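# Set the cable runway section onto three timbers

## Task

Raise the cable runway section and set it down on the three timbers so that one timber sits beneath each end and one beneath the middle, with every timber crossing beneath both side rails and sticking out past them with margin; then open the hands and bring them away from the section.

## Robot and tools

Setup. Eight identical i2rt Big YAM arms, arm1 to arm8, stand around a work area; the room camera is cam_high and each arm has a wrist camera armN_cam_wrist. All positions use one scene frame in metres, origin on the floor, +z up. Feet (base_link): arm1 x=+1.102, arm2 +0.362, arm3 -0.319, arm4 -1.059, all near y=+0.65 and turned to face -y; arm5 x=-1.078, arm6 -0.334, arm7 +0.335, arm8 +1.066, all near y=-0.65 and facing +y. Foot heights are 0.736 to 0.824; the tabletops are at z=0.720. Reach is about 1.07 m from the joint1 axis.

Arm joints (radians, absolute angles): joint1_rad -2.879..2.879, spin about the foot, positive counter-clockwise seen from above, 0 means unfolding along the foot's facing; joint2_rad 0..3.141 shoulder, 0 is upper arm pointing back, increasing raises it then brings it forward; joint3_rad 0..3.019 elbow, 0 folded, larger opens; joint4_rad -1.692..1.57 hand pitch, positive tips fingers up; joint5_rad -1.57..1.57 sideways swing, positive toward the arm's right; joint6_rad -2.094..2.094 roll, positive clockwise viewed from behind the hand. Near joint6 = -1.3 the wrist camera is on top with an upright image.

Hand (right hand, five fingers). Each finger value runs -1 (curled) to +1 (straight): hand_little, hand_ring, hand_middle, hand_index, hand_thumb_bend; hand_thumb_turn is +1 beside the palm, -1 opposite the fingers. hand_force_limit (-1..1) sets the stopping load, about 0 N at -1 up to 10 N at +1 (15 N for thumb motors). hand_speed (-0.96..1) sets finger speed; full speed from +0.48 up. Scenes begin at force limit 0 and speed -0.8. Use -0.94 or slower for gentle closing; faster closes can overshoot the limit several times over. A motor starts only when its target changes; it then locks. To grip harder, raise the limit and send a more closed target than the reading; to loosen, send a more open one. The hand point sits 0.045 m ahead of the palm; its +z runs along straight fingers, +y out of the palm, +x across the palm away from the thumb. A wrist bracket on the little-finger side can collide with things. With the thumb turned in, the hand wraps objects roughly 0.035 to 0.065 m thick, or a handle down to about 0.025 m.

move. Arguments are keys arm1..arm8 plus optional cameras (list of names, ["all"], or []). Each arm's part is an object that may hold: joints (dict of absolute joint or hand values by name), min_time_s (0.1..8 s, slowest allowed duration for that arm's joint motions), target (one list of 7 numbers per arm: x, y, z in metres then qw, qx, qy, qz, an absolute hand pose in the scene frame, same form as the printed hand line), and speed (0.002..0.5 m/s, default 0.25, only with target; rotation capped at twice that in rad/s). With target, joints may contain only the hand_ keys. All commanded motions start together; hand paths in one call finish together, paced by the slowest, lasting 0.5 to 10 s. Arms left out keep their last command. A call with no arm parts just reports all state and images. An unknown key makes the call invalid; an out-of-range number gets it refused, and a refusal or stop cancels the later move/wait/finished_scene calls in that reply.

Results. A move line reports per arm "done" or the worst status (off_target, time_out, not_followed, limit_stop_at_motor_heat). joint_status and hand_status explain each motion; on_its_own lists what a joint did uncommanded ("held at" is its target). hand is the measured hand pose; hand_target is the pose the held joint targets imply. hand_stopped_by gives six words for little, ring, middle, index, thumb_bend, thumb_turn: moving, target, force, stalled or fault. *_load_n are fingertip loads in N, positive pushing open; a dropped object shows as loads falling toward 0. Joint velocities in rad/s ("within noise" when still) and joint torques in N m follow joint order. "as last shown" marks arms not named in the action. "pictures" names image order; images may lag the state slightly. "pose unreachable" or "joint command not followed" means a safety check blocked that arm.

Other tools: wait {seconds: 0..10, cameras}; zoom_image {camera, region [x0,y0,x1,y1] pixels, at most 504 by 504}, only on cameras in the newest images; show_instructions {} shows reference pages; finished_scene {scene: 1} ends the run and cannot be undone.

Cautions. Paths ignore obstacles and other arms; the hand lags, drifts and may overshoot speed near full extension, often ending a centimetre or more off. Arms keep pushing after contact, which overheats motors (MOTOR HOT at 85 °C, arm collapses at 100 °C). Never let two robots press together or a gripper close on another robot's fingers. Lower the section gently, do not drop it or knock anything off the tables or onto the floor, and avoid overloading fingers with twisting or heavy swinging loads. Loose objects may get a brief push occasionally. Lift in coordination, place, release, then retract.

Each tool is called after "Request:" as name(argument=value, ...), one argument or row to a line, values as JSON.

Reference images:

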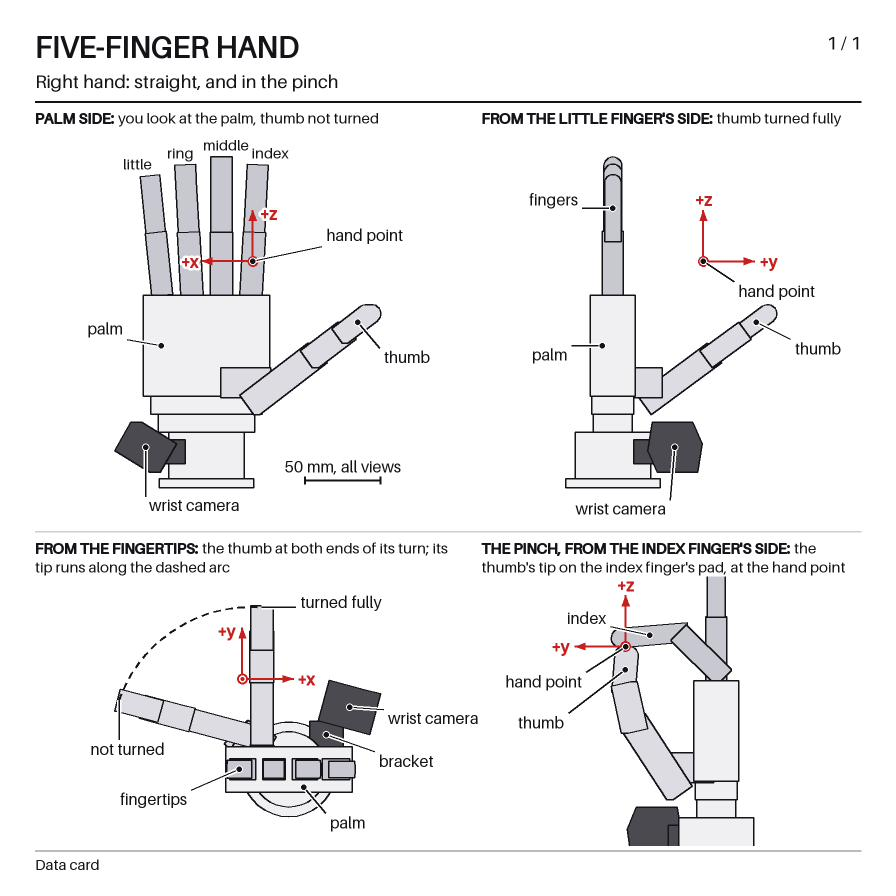

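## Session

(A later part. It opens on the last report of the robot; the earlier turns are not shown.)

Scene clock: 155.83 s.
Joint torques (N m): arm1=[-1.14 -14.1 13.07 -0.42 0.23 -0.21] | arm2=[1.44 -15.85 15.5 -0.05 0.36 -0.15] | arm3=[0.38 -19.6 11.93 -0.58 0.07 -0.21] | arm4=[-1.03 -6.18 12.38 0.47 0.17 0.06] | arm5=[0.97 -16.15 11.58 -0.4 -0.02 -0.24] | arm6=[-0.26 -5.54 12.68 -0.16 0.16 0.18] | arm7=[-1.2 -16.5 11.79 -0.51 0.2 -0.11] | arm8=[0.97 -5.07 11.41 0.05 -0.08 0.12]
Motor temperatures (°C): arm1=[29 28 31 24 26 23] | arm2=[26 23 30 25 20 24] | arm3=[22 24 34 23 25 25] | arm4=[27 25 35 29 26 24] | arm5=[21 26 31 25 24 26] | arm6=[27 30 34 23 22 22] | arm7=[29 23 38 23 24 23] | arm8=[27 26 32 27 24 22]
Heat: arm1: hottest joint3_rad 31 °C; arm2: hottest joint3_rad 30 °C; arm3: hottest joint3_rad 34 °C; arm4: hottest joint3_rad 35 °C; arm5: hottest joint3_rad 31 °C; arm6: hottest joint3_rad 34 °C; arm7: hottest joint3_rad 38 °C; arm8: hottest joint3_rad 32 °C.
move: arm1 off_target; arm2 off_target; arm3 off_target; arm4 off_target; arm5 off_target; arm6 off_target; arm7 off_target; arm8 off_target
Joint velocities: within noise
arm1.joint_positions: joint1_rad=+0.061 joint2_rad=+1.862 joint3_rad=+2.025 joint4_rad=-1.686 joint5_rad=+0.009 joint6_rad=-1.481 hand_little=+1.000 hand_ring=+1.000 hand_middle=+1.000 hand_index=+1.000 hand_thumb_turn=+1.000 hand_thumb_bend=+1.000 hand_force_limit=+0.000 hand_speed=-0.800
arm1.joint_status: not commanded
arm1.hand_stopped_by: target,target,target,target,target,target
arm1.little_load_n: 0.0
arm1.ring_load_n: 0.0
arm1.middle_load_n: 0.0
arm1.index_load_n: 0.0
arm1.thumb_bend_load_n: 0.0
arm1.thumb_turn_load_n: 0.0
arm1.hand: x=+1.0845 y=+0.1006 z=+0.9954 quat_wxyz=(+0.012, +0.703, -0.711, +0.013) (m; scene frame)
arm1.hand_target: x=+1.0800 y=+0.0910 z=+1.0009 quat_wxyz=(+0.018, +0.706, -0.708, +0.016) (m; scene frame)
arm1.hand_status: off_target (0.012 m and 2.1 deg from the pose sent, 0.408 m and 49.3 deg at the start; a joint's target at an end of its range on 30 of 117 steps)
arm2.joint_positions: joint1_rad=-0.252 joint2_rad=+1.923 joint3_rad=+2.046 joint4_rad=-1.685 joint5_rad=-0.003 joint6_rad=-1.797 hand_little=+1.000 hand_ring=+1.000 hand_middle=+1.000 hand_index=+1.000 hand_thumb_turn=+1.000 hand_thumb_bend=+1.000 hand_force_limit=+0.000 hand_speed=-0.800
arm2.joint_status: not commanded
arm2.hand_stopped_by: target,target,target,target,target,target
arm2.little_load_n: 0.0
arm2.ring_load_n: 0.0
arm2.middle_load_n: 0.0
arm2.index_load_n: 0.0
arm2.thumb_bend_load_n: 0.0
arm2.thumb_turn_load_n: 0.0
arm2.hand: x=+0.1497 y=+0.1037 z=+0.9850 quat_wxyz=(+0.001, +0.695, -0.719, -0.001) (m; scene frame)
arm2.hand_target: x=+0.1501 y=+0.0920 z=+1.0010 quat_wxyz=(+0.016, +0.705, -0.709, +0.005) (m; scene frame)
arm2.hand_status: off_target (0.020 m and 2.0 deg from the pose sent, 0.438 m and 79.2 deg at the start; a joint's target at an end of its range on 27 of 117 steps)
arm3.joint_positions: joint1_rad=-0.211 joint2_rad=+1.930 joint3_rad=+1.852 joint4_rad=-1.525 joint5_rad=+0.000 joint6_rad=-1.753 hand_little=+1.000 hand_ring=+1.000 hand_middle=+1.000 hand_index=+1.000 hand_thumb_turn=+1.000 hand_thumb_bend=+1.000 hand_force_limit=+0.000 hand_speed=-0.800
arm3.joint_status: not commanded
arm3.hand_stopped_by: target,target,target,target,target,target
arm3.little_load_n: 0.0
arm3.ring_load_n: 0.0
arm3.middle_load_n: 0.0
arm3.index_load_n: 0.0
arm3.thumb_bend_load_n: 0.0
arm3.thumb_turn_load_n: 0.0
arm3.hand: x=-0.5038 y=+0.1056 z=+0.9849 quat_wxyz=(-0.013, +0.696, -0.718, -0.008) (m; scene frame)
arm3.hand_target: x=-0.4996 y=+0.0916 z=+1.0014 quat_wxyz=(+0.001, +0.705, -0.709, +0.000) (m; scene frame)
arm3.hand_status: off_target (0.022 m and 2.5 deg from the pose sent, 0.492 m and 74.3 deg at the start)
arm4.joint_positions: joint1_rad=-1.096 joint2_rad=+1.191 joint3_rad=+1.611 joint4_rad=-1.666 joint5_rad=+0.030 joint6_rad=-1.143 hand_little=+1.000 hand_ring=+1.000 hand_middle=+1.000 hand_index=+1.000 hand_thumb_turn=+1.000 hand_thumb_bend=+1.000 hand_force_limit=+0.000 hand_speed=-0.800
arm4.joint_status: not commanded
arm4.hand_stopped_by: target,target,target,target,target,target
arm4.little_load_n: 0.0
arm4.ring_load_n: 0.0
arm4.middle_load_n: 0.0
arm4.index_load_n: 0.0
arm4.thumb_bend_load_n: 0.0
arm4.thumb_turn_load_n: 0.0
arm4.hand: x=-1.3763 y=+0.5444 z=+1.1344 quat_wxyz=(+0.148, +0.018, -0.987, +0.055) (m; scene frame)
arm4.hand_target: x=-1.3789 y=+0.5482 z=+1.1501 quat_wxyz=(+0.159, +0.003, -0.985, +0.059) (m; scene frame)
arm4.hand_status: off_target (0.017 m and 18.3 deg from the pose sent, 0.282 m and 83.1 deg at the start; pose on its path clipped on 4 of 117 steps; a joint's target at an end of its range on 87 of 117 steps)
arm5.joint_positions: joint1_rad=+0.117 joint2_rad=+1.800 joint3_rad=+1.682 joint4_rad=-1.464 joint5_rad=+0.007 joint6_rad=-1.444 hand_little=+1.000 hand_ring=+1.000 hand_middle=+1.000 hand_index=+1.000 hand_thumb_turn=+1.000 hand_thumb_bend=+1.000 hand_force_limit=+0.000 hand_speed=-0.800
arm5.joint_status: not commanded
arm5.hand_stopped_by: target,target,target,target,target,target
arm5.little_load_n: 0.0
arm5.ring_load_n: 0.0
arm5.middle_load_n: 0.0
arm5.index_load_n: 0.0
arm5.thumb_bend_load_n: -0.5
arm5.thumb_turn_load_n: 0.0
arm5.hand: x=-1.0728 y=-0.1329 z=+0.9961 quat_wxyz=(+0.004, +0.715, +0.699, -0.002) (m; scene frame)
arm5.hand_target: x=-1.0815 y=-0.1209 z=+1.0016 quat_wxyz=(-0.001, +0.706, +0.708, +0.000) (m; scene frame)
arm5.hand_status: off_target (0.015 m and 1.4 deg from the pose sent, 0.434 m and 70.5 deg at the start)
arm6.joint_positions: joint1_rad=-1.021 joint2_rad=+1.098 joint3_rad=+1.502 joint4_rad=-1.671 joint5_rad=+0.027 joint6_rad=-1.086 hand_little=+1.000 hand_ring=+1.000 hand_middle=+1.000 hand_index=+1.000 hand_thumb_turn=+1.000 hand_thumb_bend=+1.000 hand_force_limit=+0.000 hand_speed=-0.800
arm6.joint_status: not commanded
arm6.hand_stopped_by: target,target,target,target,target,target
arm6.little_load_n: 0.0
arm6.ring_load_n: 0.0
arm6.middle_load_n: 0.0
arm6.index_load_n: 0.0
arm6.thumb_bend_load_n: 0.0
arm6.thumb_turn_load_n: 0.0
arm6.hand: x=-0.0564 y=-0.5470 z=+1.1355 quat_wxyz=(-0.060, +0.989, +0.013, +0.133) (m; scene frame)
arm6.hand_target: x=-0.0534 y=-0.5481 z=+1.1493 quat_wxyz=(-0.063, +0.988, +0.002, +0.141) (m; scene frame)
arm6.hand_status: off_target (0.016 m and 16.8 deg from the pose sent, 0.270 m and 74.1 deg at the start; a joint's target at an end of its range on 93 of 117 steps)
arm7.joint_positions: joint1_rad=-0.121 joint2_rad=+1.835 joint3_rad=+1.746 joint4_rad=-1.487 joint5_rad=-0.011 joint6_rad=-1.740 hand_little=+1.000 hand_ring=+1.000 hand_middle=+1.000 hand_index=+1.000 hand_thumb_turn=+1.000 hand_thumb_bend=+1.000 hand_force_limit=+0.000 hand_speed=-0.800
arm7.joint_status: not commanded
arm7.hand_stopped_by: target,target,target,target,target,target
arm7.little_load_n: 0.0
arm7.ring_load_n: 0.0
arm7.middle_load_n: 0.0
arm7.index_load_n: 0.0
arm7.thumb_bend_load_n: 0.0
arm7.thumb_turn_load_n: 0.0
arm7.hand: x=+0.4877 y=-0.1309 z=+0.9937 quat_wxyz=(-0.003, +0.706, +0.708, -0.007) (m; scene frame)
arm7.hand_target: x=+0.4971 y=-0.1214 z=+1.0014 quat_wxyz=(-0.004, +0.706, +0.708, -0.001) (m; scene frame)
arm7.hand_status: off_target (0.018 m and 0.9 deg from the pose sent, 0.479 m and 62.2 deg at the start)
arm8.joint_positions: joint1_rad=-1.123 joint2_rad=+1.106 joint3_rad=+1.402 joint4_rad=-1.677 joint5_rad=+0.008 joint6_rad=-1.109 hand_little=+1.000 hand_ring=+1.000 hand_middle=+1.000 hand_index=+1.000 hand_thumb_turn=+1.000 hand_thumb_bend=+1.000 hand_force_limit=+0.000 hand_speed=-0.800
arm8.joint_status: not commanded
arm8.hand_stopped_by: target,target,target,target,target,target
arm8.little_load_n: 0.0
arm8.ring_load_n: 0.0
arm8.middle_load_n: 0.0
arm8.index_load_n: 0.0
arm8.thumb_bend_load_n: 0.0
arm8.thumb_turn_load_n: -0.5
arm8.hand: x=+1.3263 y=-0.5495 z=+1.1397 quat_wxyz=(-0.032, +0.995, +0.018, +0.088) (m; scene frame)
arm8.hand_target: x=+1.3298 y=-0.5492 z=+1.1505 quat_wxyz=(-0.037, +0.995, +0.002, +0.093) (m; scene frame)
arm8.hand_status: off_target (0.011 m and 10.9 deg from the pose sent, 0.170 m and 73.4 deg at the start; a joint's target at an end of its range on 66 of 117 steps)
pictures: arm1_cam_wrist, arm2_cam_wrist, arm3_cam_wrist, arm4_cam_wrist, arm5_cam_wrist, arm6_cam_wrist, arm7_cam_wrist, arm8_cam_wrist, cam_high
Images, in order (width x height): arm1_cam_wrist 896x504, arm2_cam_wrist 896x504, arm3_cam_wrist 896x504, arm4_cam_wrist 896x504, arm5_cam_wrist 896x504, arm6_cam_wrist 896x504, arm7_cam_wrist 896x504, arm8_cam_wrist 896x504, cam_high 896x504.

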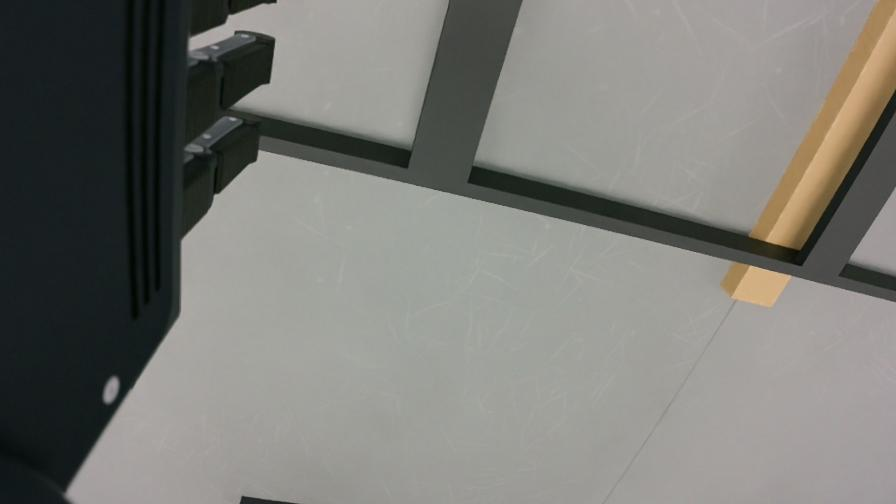

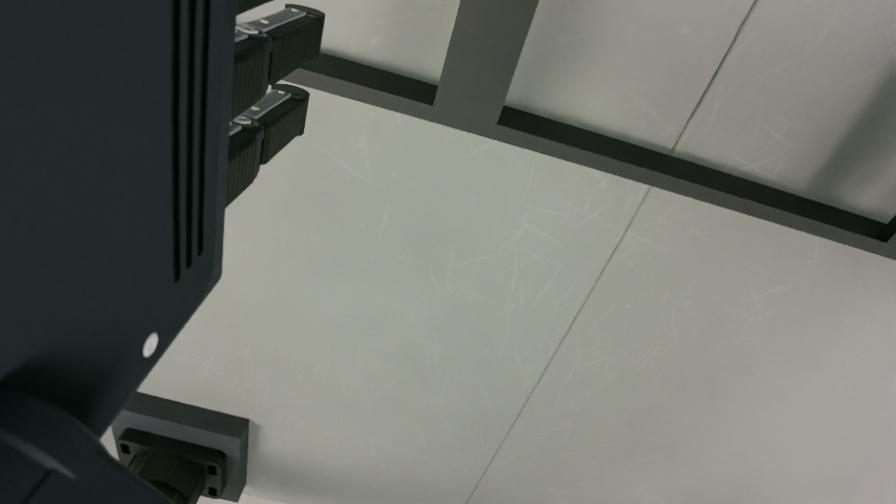

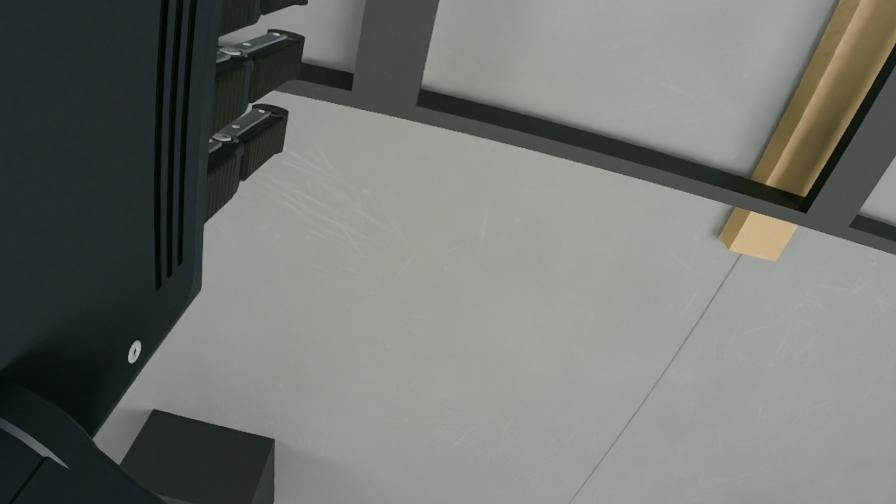

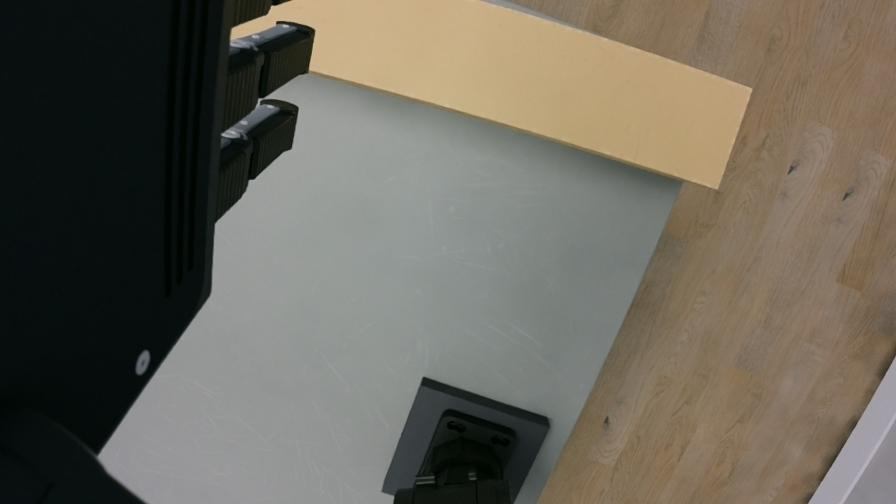

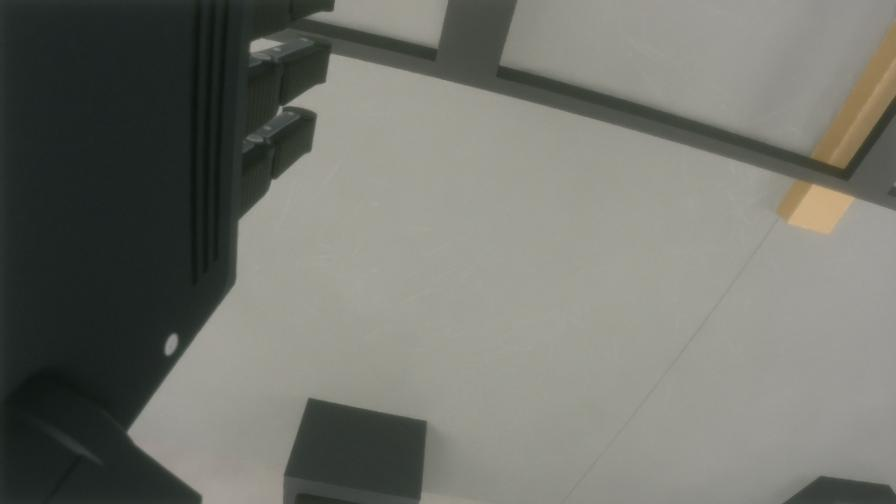

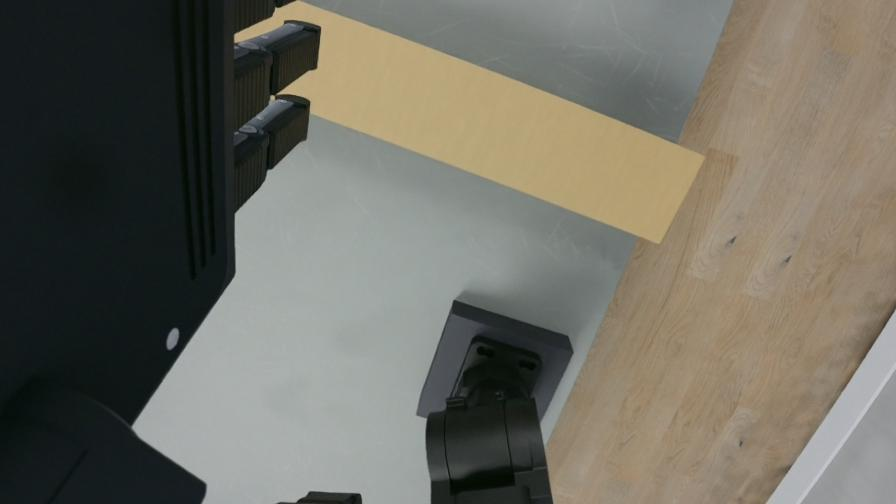

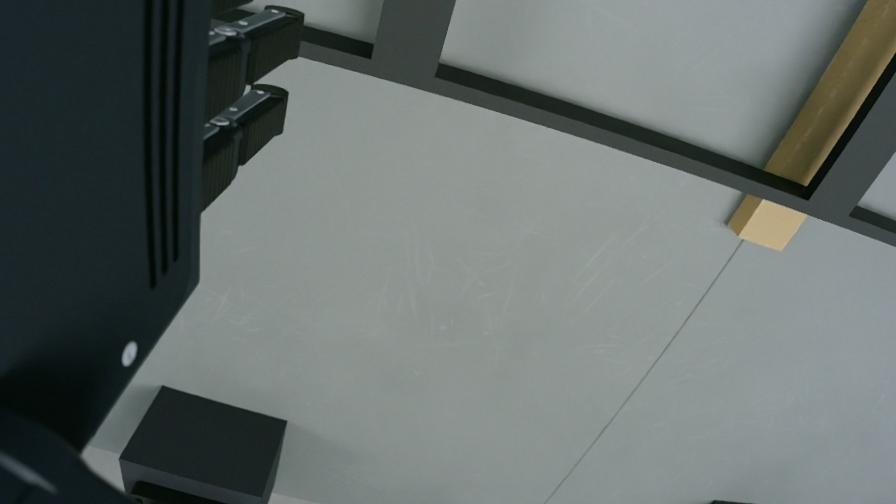

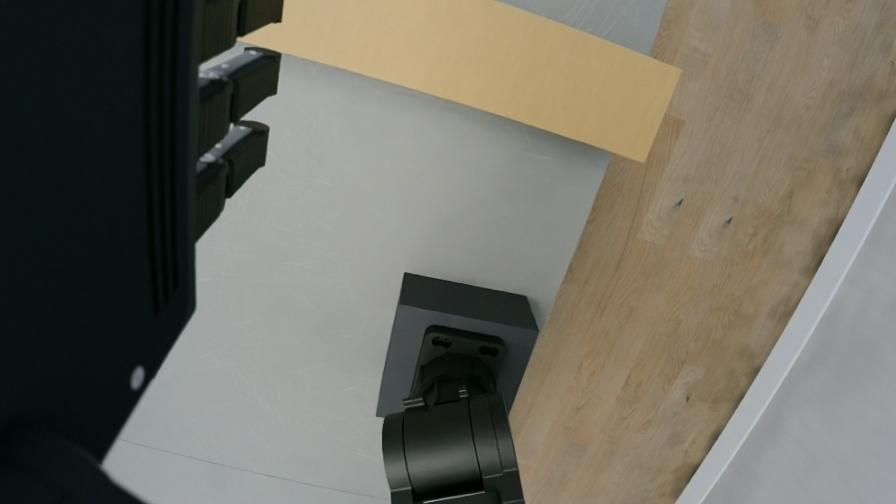

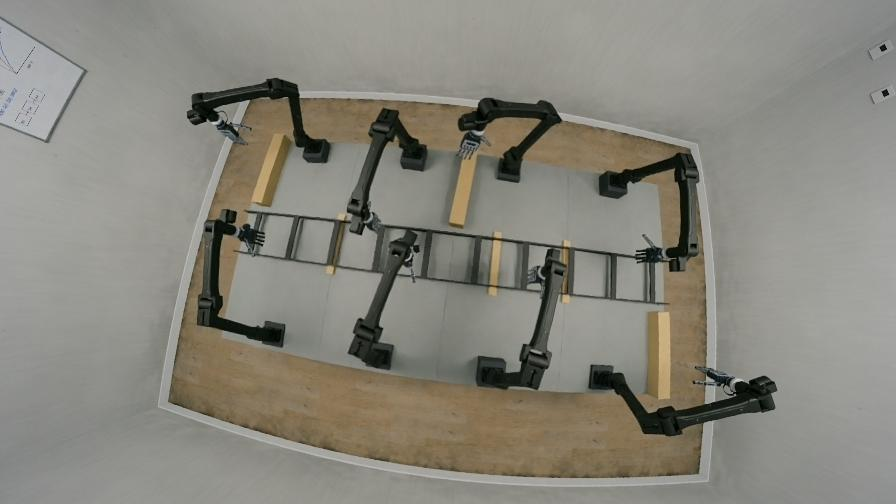

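Request:
move(
  arm1={"target": [1.022, 0.077, 0.88, 0, 0.7071, -0.7071, 0], "joints": {"hand_thumb_turn": -1, "hand_speed": -0.3}},
  arm2={"target": [0.109, 0.075, 0.886, 0, 0.7071, -0.7071, 0], "joints": {"hand_thumb_turn": -1, "hand_speed": -0.3}},
  arm3={"target": [-0.496, 0.073, 0.886, 0, 0.7071, -0.7071, 0], "joints": {"hand_thumb_turn": -1, "hand_speed": -0.3}},
  arm5={"target": [-1.056, -0.075, 0.876, 0, 0.7071, 0.7071, 0], "joints": {"hand_thumb_turn": -1, "hand_speed": -0.3}},
  arm7={"target": [0.482, -0.077, 0.878, 0, 0.7071, 0.7071, 0], "joints": {"hand_thumb_turn": -1, "hand_speed": -0.3}},
  cameras=["all"],
)

Scene clock: 239.13 s.
Joint torques (N m): arm1=[-0.5 -14.92 8.73 0.85 -0.01 -0.22] | arm2=[0.62 -17.26 10.84 1.1 0.04 -0.18] | arm3=[0.44 -21.48 8.12 0.66 0.02 -0.18] | arm4=[-1.14 -6.12 12.37 0.47 0.17 0.07] | arm5=[-1.26 -18.43 8.39 1.05 0.02 -0.24] | arm6=[-0.32 -5.48 12.71 -0.21 0.17 0.2] | arm7=[1.08 -18.9 8.72 1.18 0.2 0.13] | arm8=[1.03 -5.13 11.43 0.06 -0.08 0.12]
Motor temperatures (°C): arm1=[29 32 41 23 25 23] | arm2=[26 27 42 24 20 24] | arm3=[22 29 39 22 25 25] | arm4=[27 26 41 28 25 24] | arm5=[21 29 33 25 24 25] | arm6=[26 30 38 23 22 22] | arm7=[28 29 46 23 24 23] | arm8=[27 26 35 27 24 22]
Heat: arm1: hottest joint3_rad 41 °C; arm2: hottest joint3_rad 42 °C; arm3: hottest joint3_rad 39 °C; arm4: hottest joint3_rad 41 °C; arm5: hottest joint3_rad 33 °C; arm6: hottest joint3_rad 38 °C; arm7: hottest joint3_rad 46 °C; arm8: hottest joint3_rad 35 °C.
move: arm1 off_target; arm2 done; arm3 off_target; arm5 off_target; arm7 off_target
Joint velocities: within noise
arm1.joint_positions: joint1_rad=-0.051 joint2_rad=+1.924 joint3_rad=+1.852 joint4_rad=-1.474 joint5_rad=+0.008 joint6_rad=-1.587 hand_little=+1.000 hand_ring=+1.000 hand_middle=+1.000 hand_index=+1.000 hand_thumb_turn=-1.000 hand_thumb_bend=+1.000 hand_force_limit=+0.000 hand_speed=-0.300
arm1.joint_status: all done
arm1.hand_stopped_by: target,target,target,target,target,target
arm1.little_load_n: 0.0
arm1.ring_load_n: 0.0
arm1.middle_load_n: 0.0
arm1.index_load_n: 0.0
arm1.thumb_bend_load_n: 0.0
arm1.thumb_turn_load_n: 0.0
arm1.hand: x=+1.0196 y=+0.0823 z=+0.8946 quat_wxyz=(+0.005, +0.701, -0.713, +0.003) (m; scene frame)
arm1.hand_target: x=+1.0222 y=+0.0771 z=+0.8801 quat_wxyz=(+0.000, +0.708, -0.706, +0.001) (m; scene frame)
arm1.hand_status: off_target (0.016 m and 1.1 deg from the pose sent, 0.133 m and 2.1 deg at the start)
arm2.joint_positions: joint1_rad=-0.297 joint2_rad=+2.029 joint3_rad=+1.954 joint4_rad=-1.506 joint5_rad=-0.003 joint6_rad=-1.866 hand_little=+1.000 hand_ring=+1.000 hand_middle=+1.000 hand_index=+1.000 hand_thumb_turn=-1.000 hand_thumb_bend=+1.000 hand_force_limit=+0.000 hand_speed=-0.300
arm2.joint_status: all done
arm2.hand_stopped_by: target,target,target,target,target,target
arm2.little_load_n: 0.0
arm2.ring_load_n: 0.0
arm2.middle_load_n: 0.0
arm2.index_load_n: 0.0
arm2.thumb_bend_load_n: 0.0
arm2.thumb_turn_load_n: 0.0
arm2.hand: x=+0.1134 y=+0.0809 z=+0.8873 quat_wxyz=(-0.007, +0.703, -0.711, -0.005) (m; scene frame)
arm2.hand_target: x=+0.1089 y=+0.0748 z=+0.8860 quat_wxyz=(+0.000, +0.709, -0.705, +0.000) (m; scene frame)
arm2.hand_status: done (0.007 m and 1.1 deg from the pose sent, 0.111 m and 2.0 deg at the start)
arm3.joint_positions: joint1_rad=-0.203 joint2_rad=+2.039 joint3_rad=+1.744 joint4_rad=-1.307 joint5_rad=+0.000 joint6_rad=-1.764 hand_little=+1.000 hand_ring=+1.000 hand_middle=+1.000 hand_index=+1.000 hand_thumb_turn=-1.000 hand_thumb_bend=+1.000 hand_force_limit=+0.000 hand_speed=-0.300
arm3.joint_status: all done
arm3.hand_stopped_by: target,target,target,target,target,target
arm3.little_load_n: 0.0
arm3.ring_load_n: 0.0
arm3.middle_load_n: 0.0
arm3.index_load_n: 0.0
arm3.thumb_bend_load_n: 0.0
arm3.thumb_turn_load_n: 0.0
arm3.hand: x=-0.5035 y=+0.0839 z=+0.8799 quat_wxyz=(-0.013, +0.703, -0.711, -0.008) (m; scene frame)
arm3.hand_target: x=-0.4963 y=+0.0726 z=+0.8863 quat_wxyz=(+0.000, +0.711, -0.703, +0.000) (m; scene frame)
arm3.hand_status: off_target (0.015 m and 1.9 deg from the pose sent, 0.104 m and 2.5 deg at the start)
arm4, arm6, arm8: as last shown
arm5.joint_positions: joint1_rad=+0.093 joint2_rad=+1.991 joint3_rad=+1.664 joint4_rad=-1.254 joint5_rad=+0.007 joint6_rad=-1.504 hand_little=+1.000 hand_ring=+1.000 hand_middle=+1.000 hand_index=+1.000 hand_thumb_turn=-1.000 hand_thumb_bend=+1.000 hand_force_limit=+0.000 hand_speed=-0.300
arm5.joint_status: all done
arm5.hand_stopped_by: target,target,target,target,target,target
arm5.little_load_n: 0.0
arm5.ring_load_n: 0.0
arm5.middle_load_n: 0.0
arm5.index_load_n: 0.0
arm5.thumb_bend_load_n: 0.0
arm5.thumb_turn_load_n: -0.5
arm5.hand: x=-1.0627 y=-0.0826 z=+0.8832 quat_wxyz=(+0.003, +0.702, +0.712, -0.002) (m; scene frame)
arm5.hand_target: x=-1.0556 y=-0.0745 z=+0.8760 quat_wxyz=(+0.000, +0.704, +0.711, +0.000) (m; scene frame)
arm5.hand_status: off_target (0.012 m and 0.9 deg from the pose sent, 0.134 m and 1.4 deg at the start)
arm6.joint_positions: joint1_rad=-1.021 joint2_rad=+1.098 joint3_rad=+1.502 joint4_rad=-1.671 joint5_rad=+0.027 joint6_rad=-1.085 hand_little=+1.000 hand_ring=+1.000 hand_middle=+1.000 hand_index=+1.000 hand_thumb_turn=+1.000 hand_thumb_bend=+1.000 hand_force_limit=+0.000 hand_speed=-0.800
arm6.hand: x=-0.0565 y=-0.5470 z=+1.1355 quat_wxyz=(-0.061, +0.989, +0.013, +0.133) (m; scene frame)
arm6.hand_target: x=-0.0535 y=-0.5480 z=+1.1493 quat_wxyz=(-0.064, +0.988, +0.002, +0.141) (m; scene frame)
arm7.joint_positions: joint1_rad=-0.104 joint2_rad=+2.016 joint3_rad=+1.726 joint4_rad=-1.290 joint5_rad=-0.002 joint6_rad=-1.734 hand_little=+1.000 hand_ring=+1.000 hand_middle=+1.000 hand_index=+1.000 hand_thumb_turn=-1.000 hand_thumb_bend=+1.000 hand_force_limit=+0.000 hand_speed=-0.300
arm7.joint_status: all done
arm7.hand_stopped_by: target,target,target,target,target,target
arm7.little_load_n: -0.5
arm7.ring_load_n: 0.0
arm7.middle_load_n: -0.5
arm7.index_load_n: 0.0
arm7.thumb_bend_load_n: 0.0
arm7.thumb_turn_load_n: 0.0
arm7.hand: x=+0.4870 y=-0.0857 z=+0.8836 quat_wxyz=(+0.003, +0.703, +0.712, -0.006) (m; scene frame)
arm7.hand_target: x=+0.4826 y=-0.0763 z=+0.8783 quat_wxyz=(+0.000, +0.703, +0.711, +0.001) (m; scene frame)
arm7.hand_status: off_target (0.011 m and 1.1 deg from the pose sent, 0.128 m and 0.9 deg at the start)
arm8.thumb_turn_load_n: 0.0
pictures: arm1_cam_wrist, arm2_cam_wrist, arm3_cam_wrist, arm4_cam_wrist, arm5_cam_wrist, arm6_cam_wrist, arm7_cam_wrist, arm8_cam_wrist, cam_high
Images, in order (width x height): arm1_cam_wrist 896x504, arm2_cam_wrist 896x504, arm3_cam_wrist 896x504, arm4_cam_wrist 896x504, arm5_cam_wrist 896x504, arm6_cam_wrist 896x504, arm7_cam_wrist 896x504, arm8_cam_wrist 896x504, cam_high 896x504.

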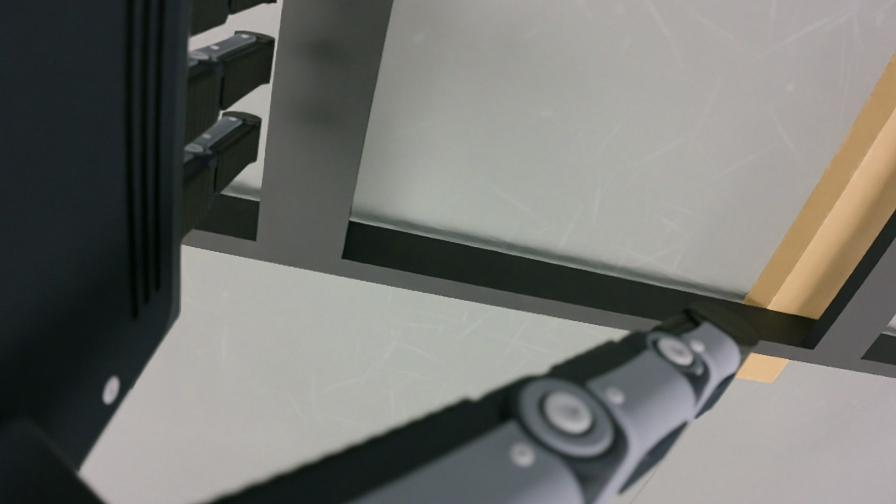

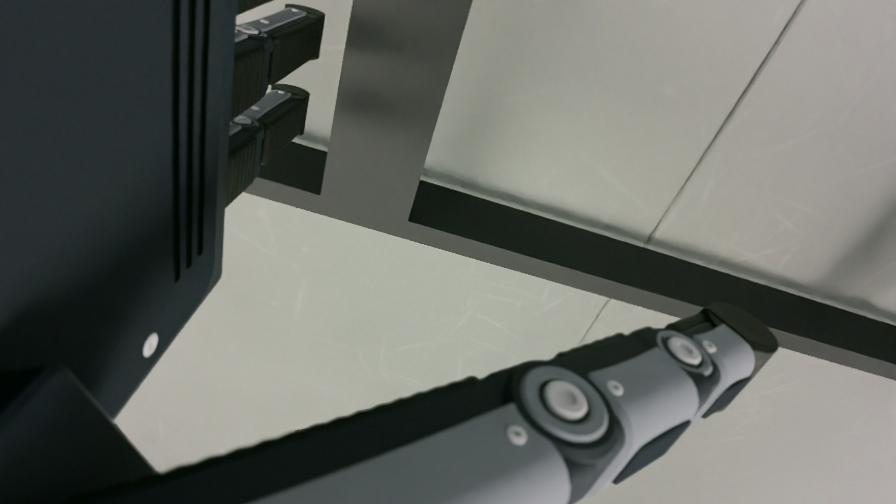

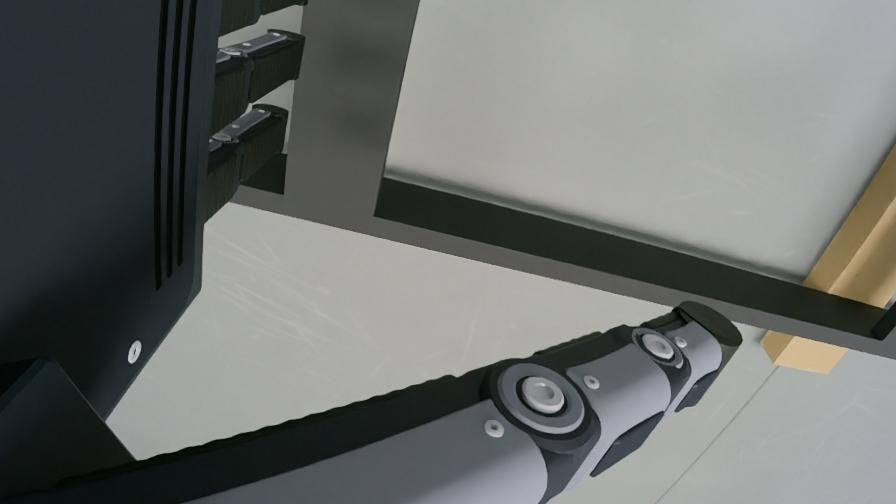

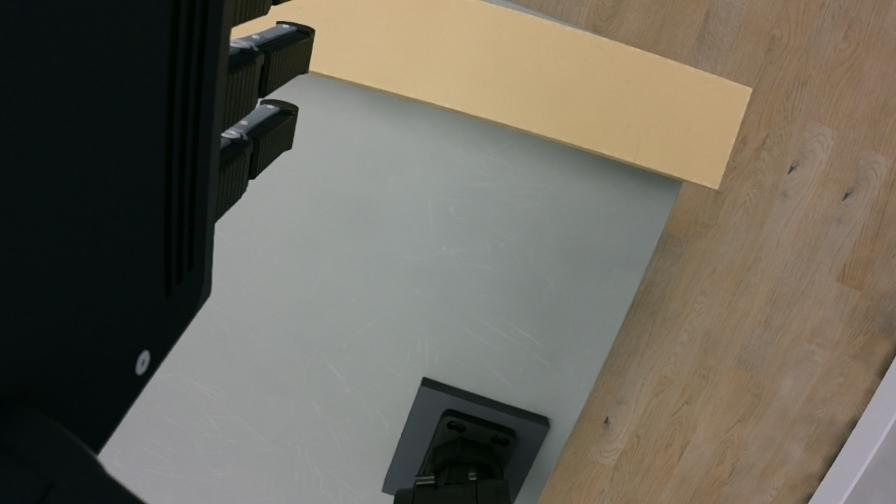

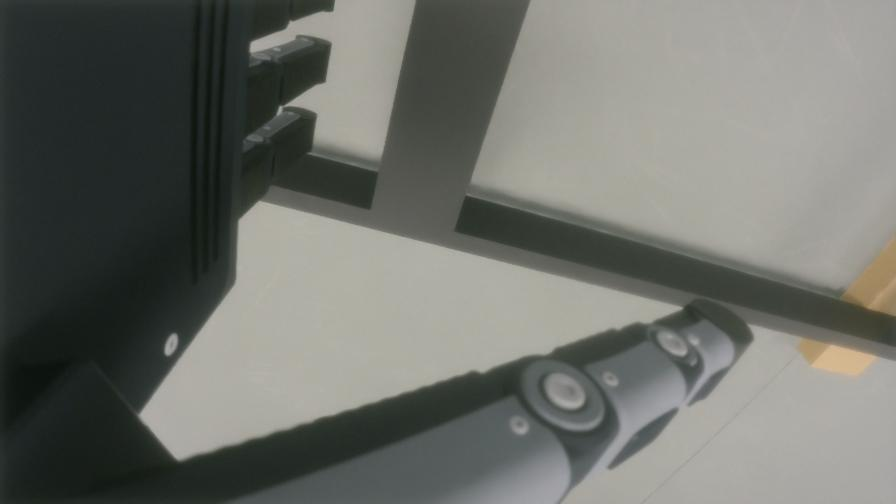

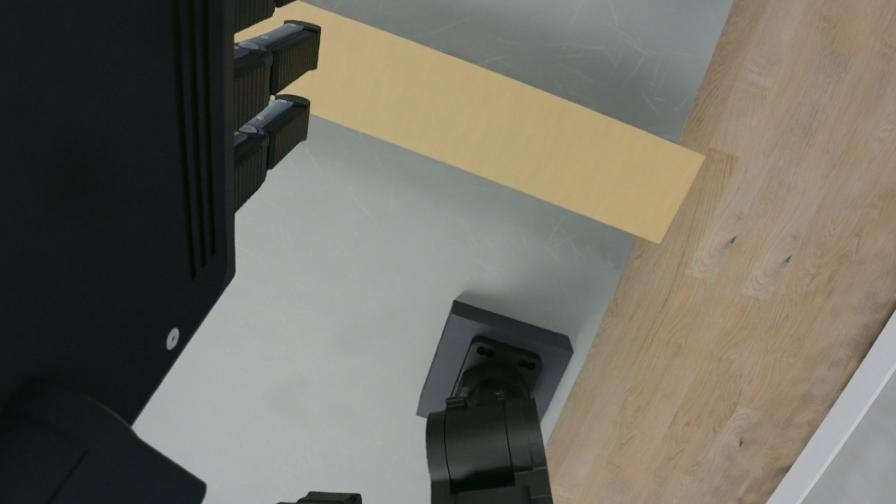

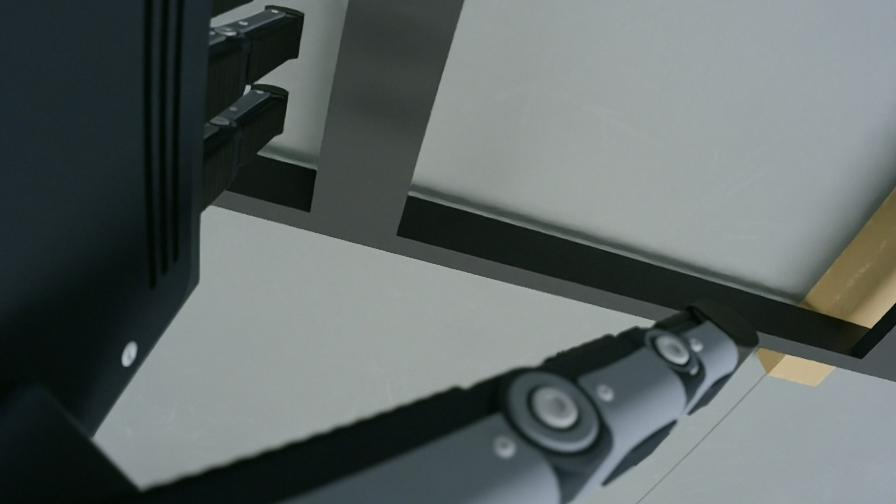

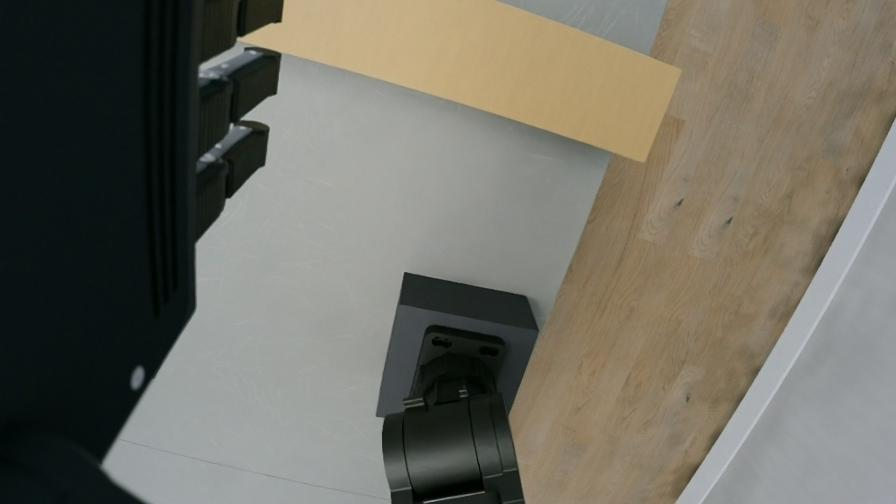

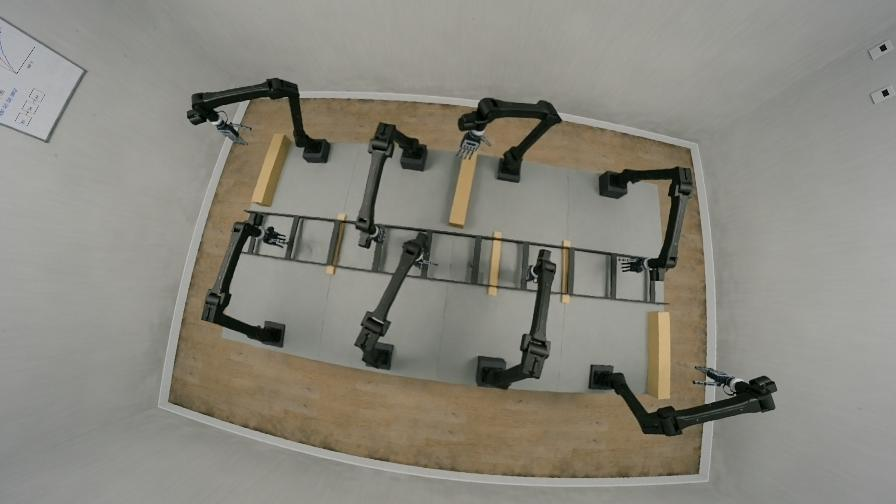

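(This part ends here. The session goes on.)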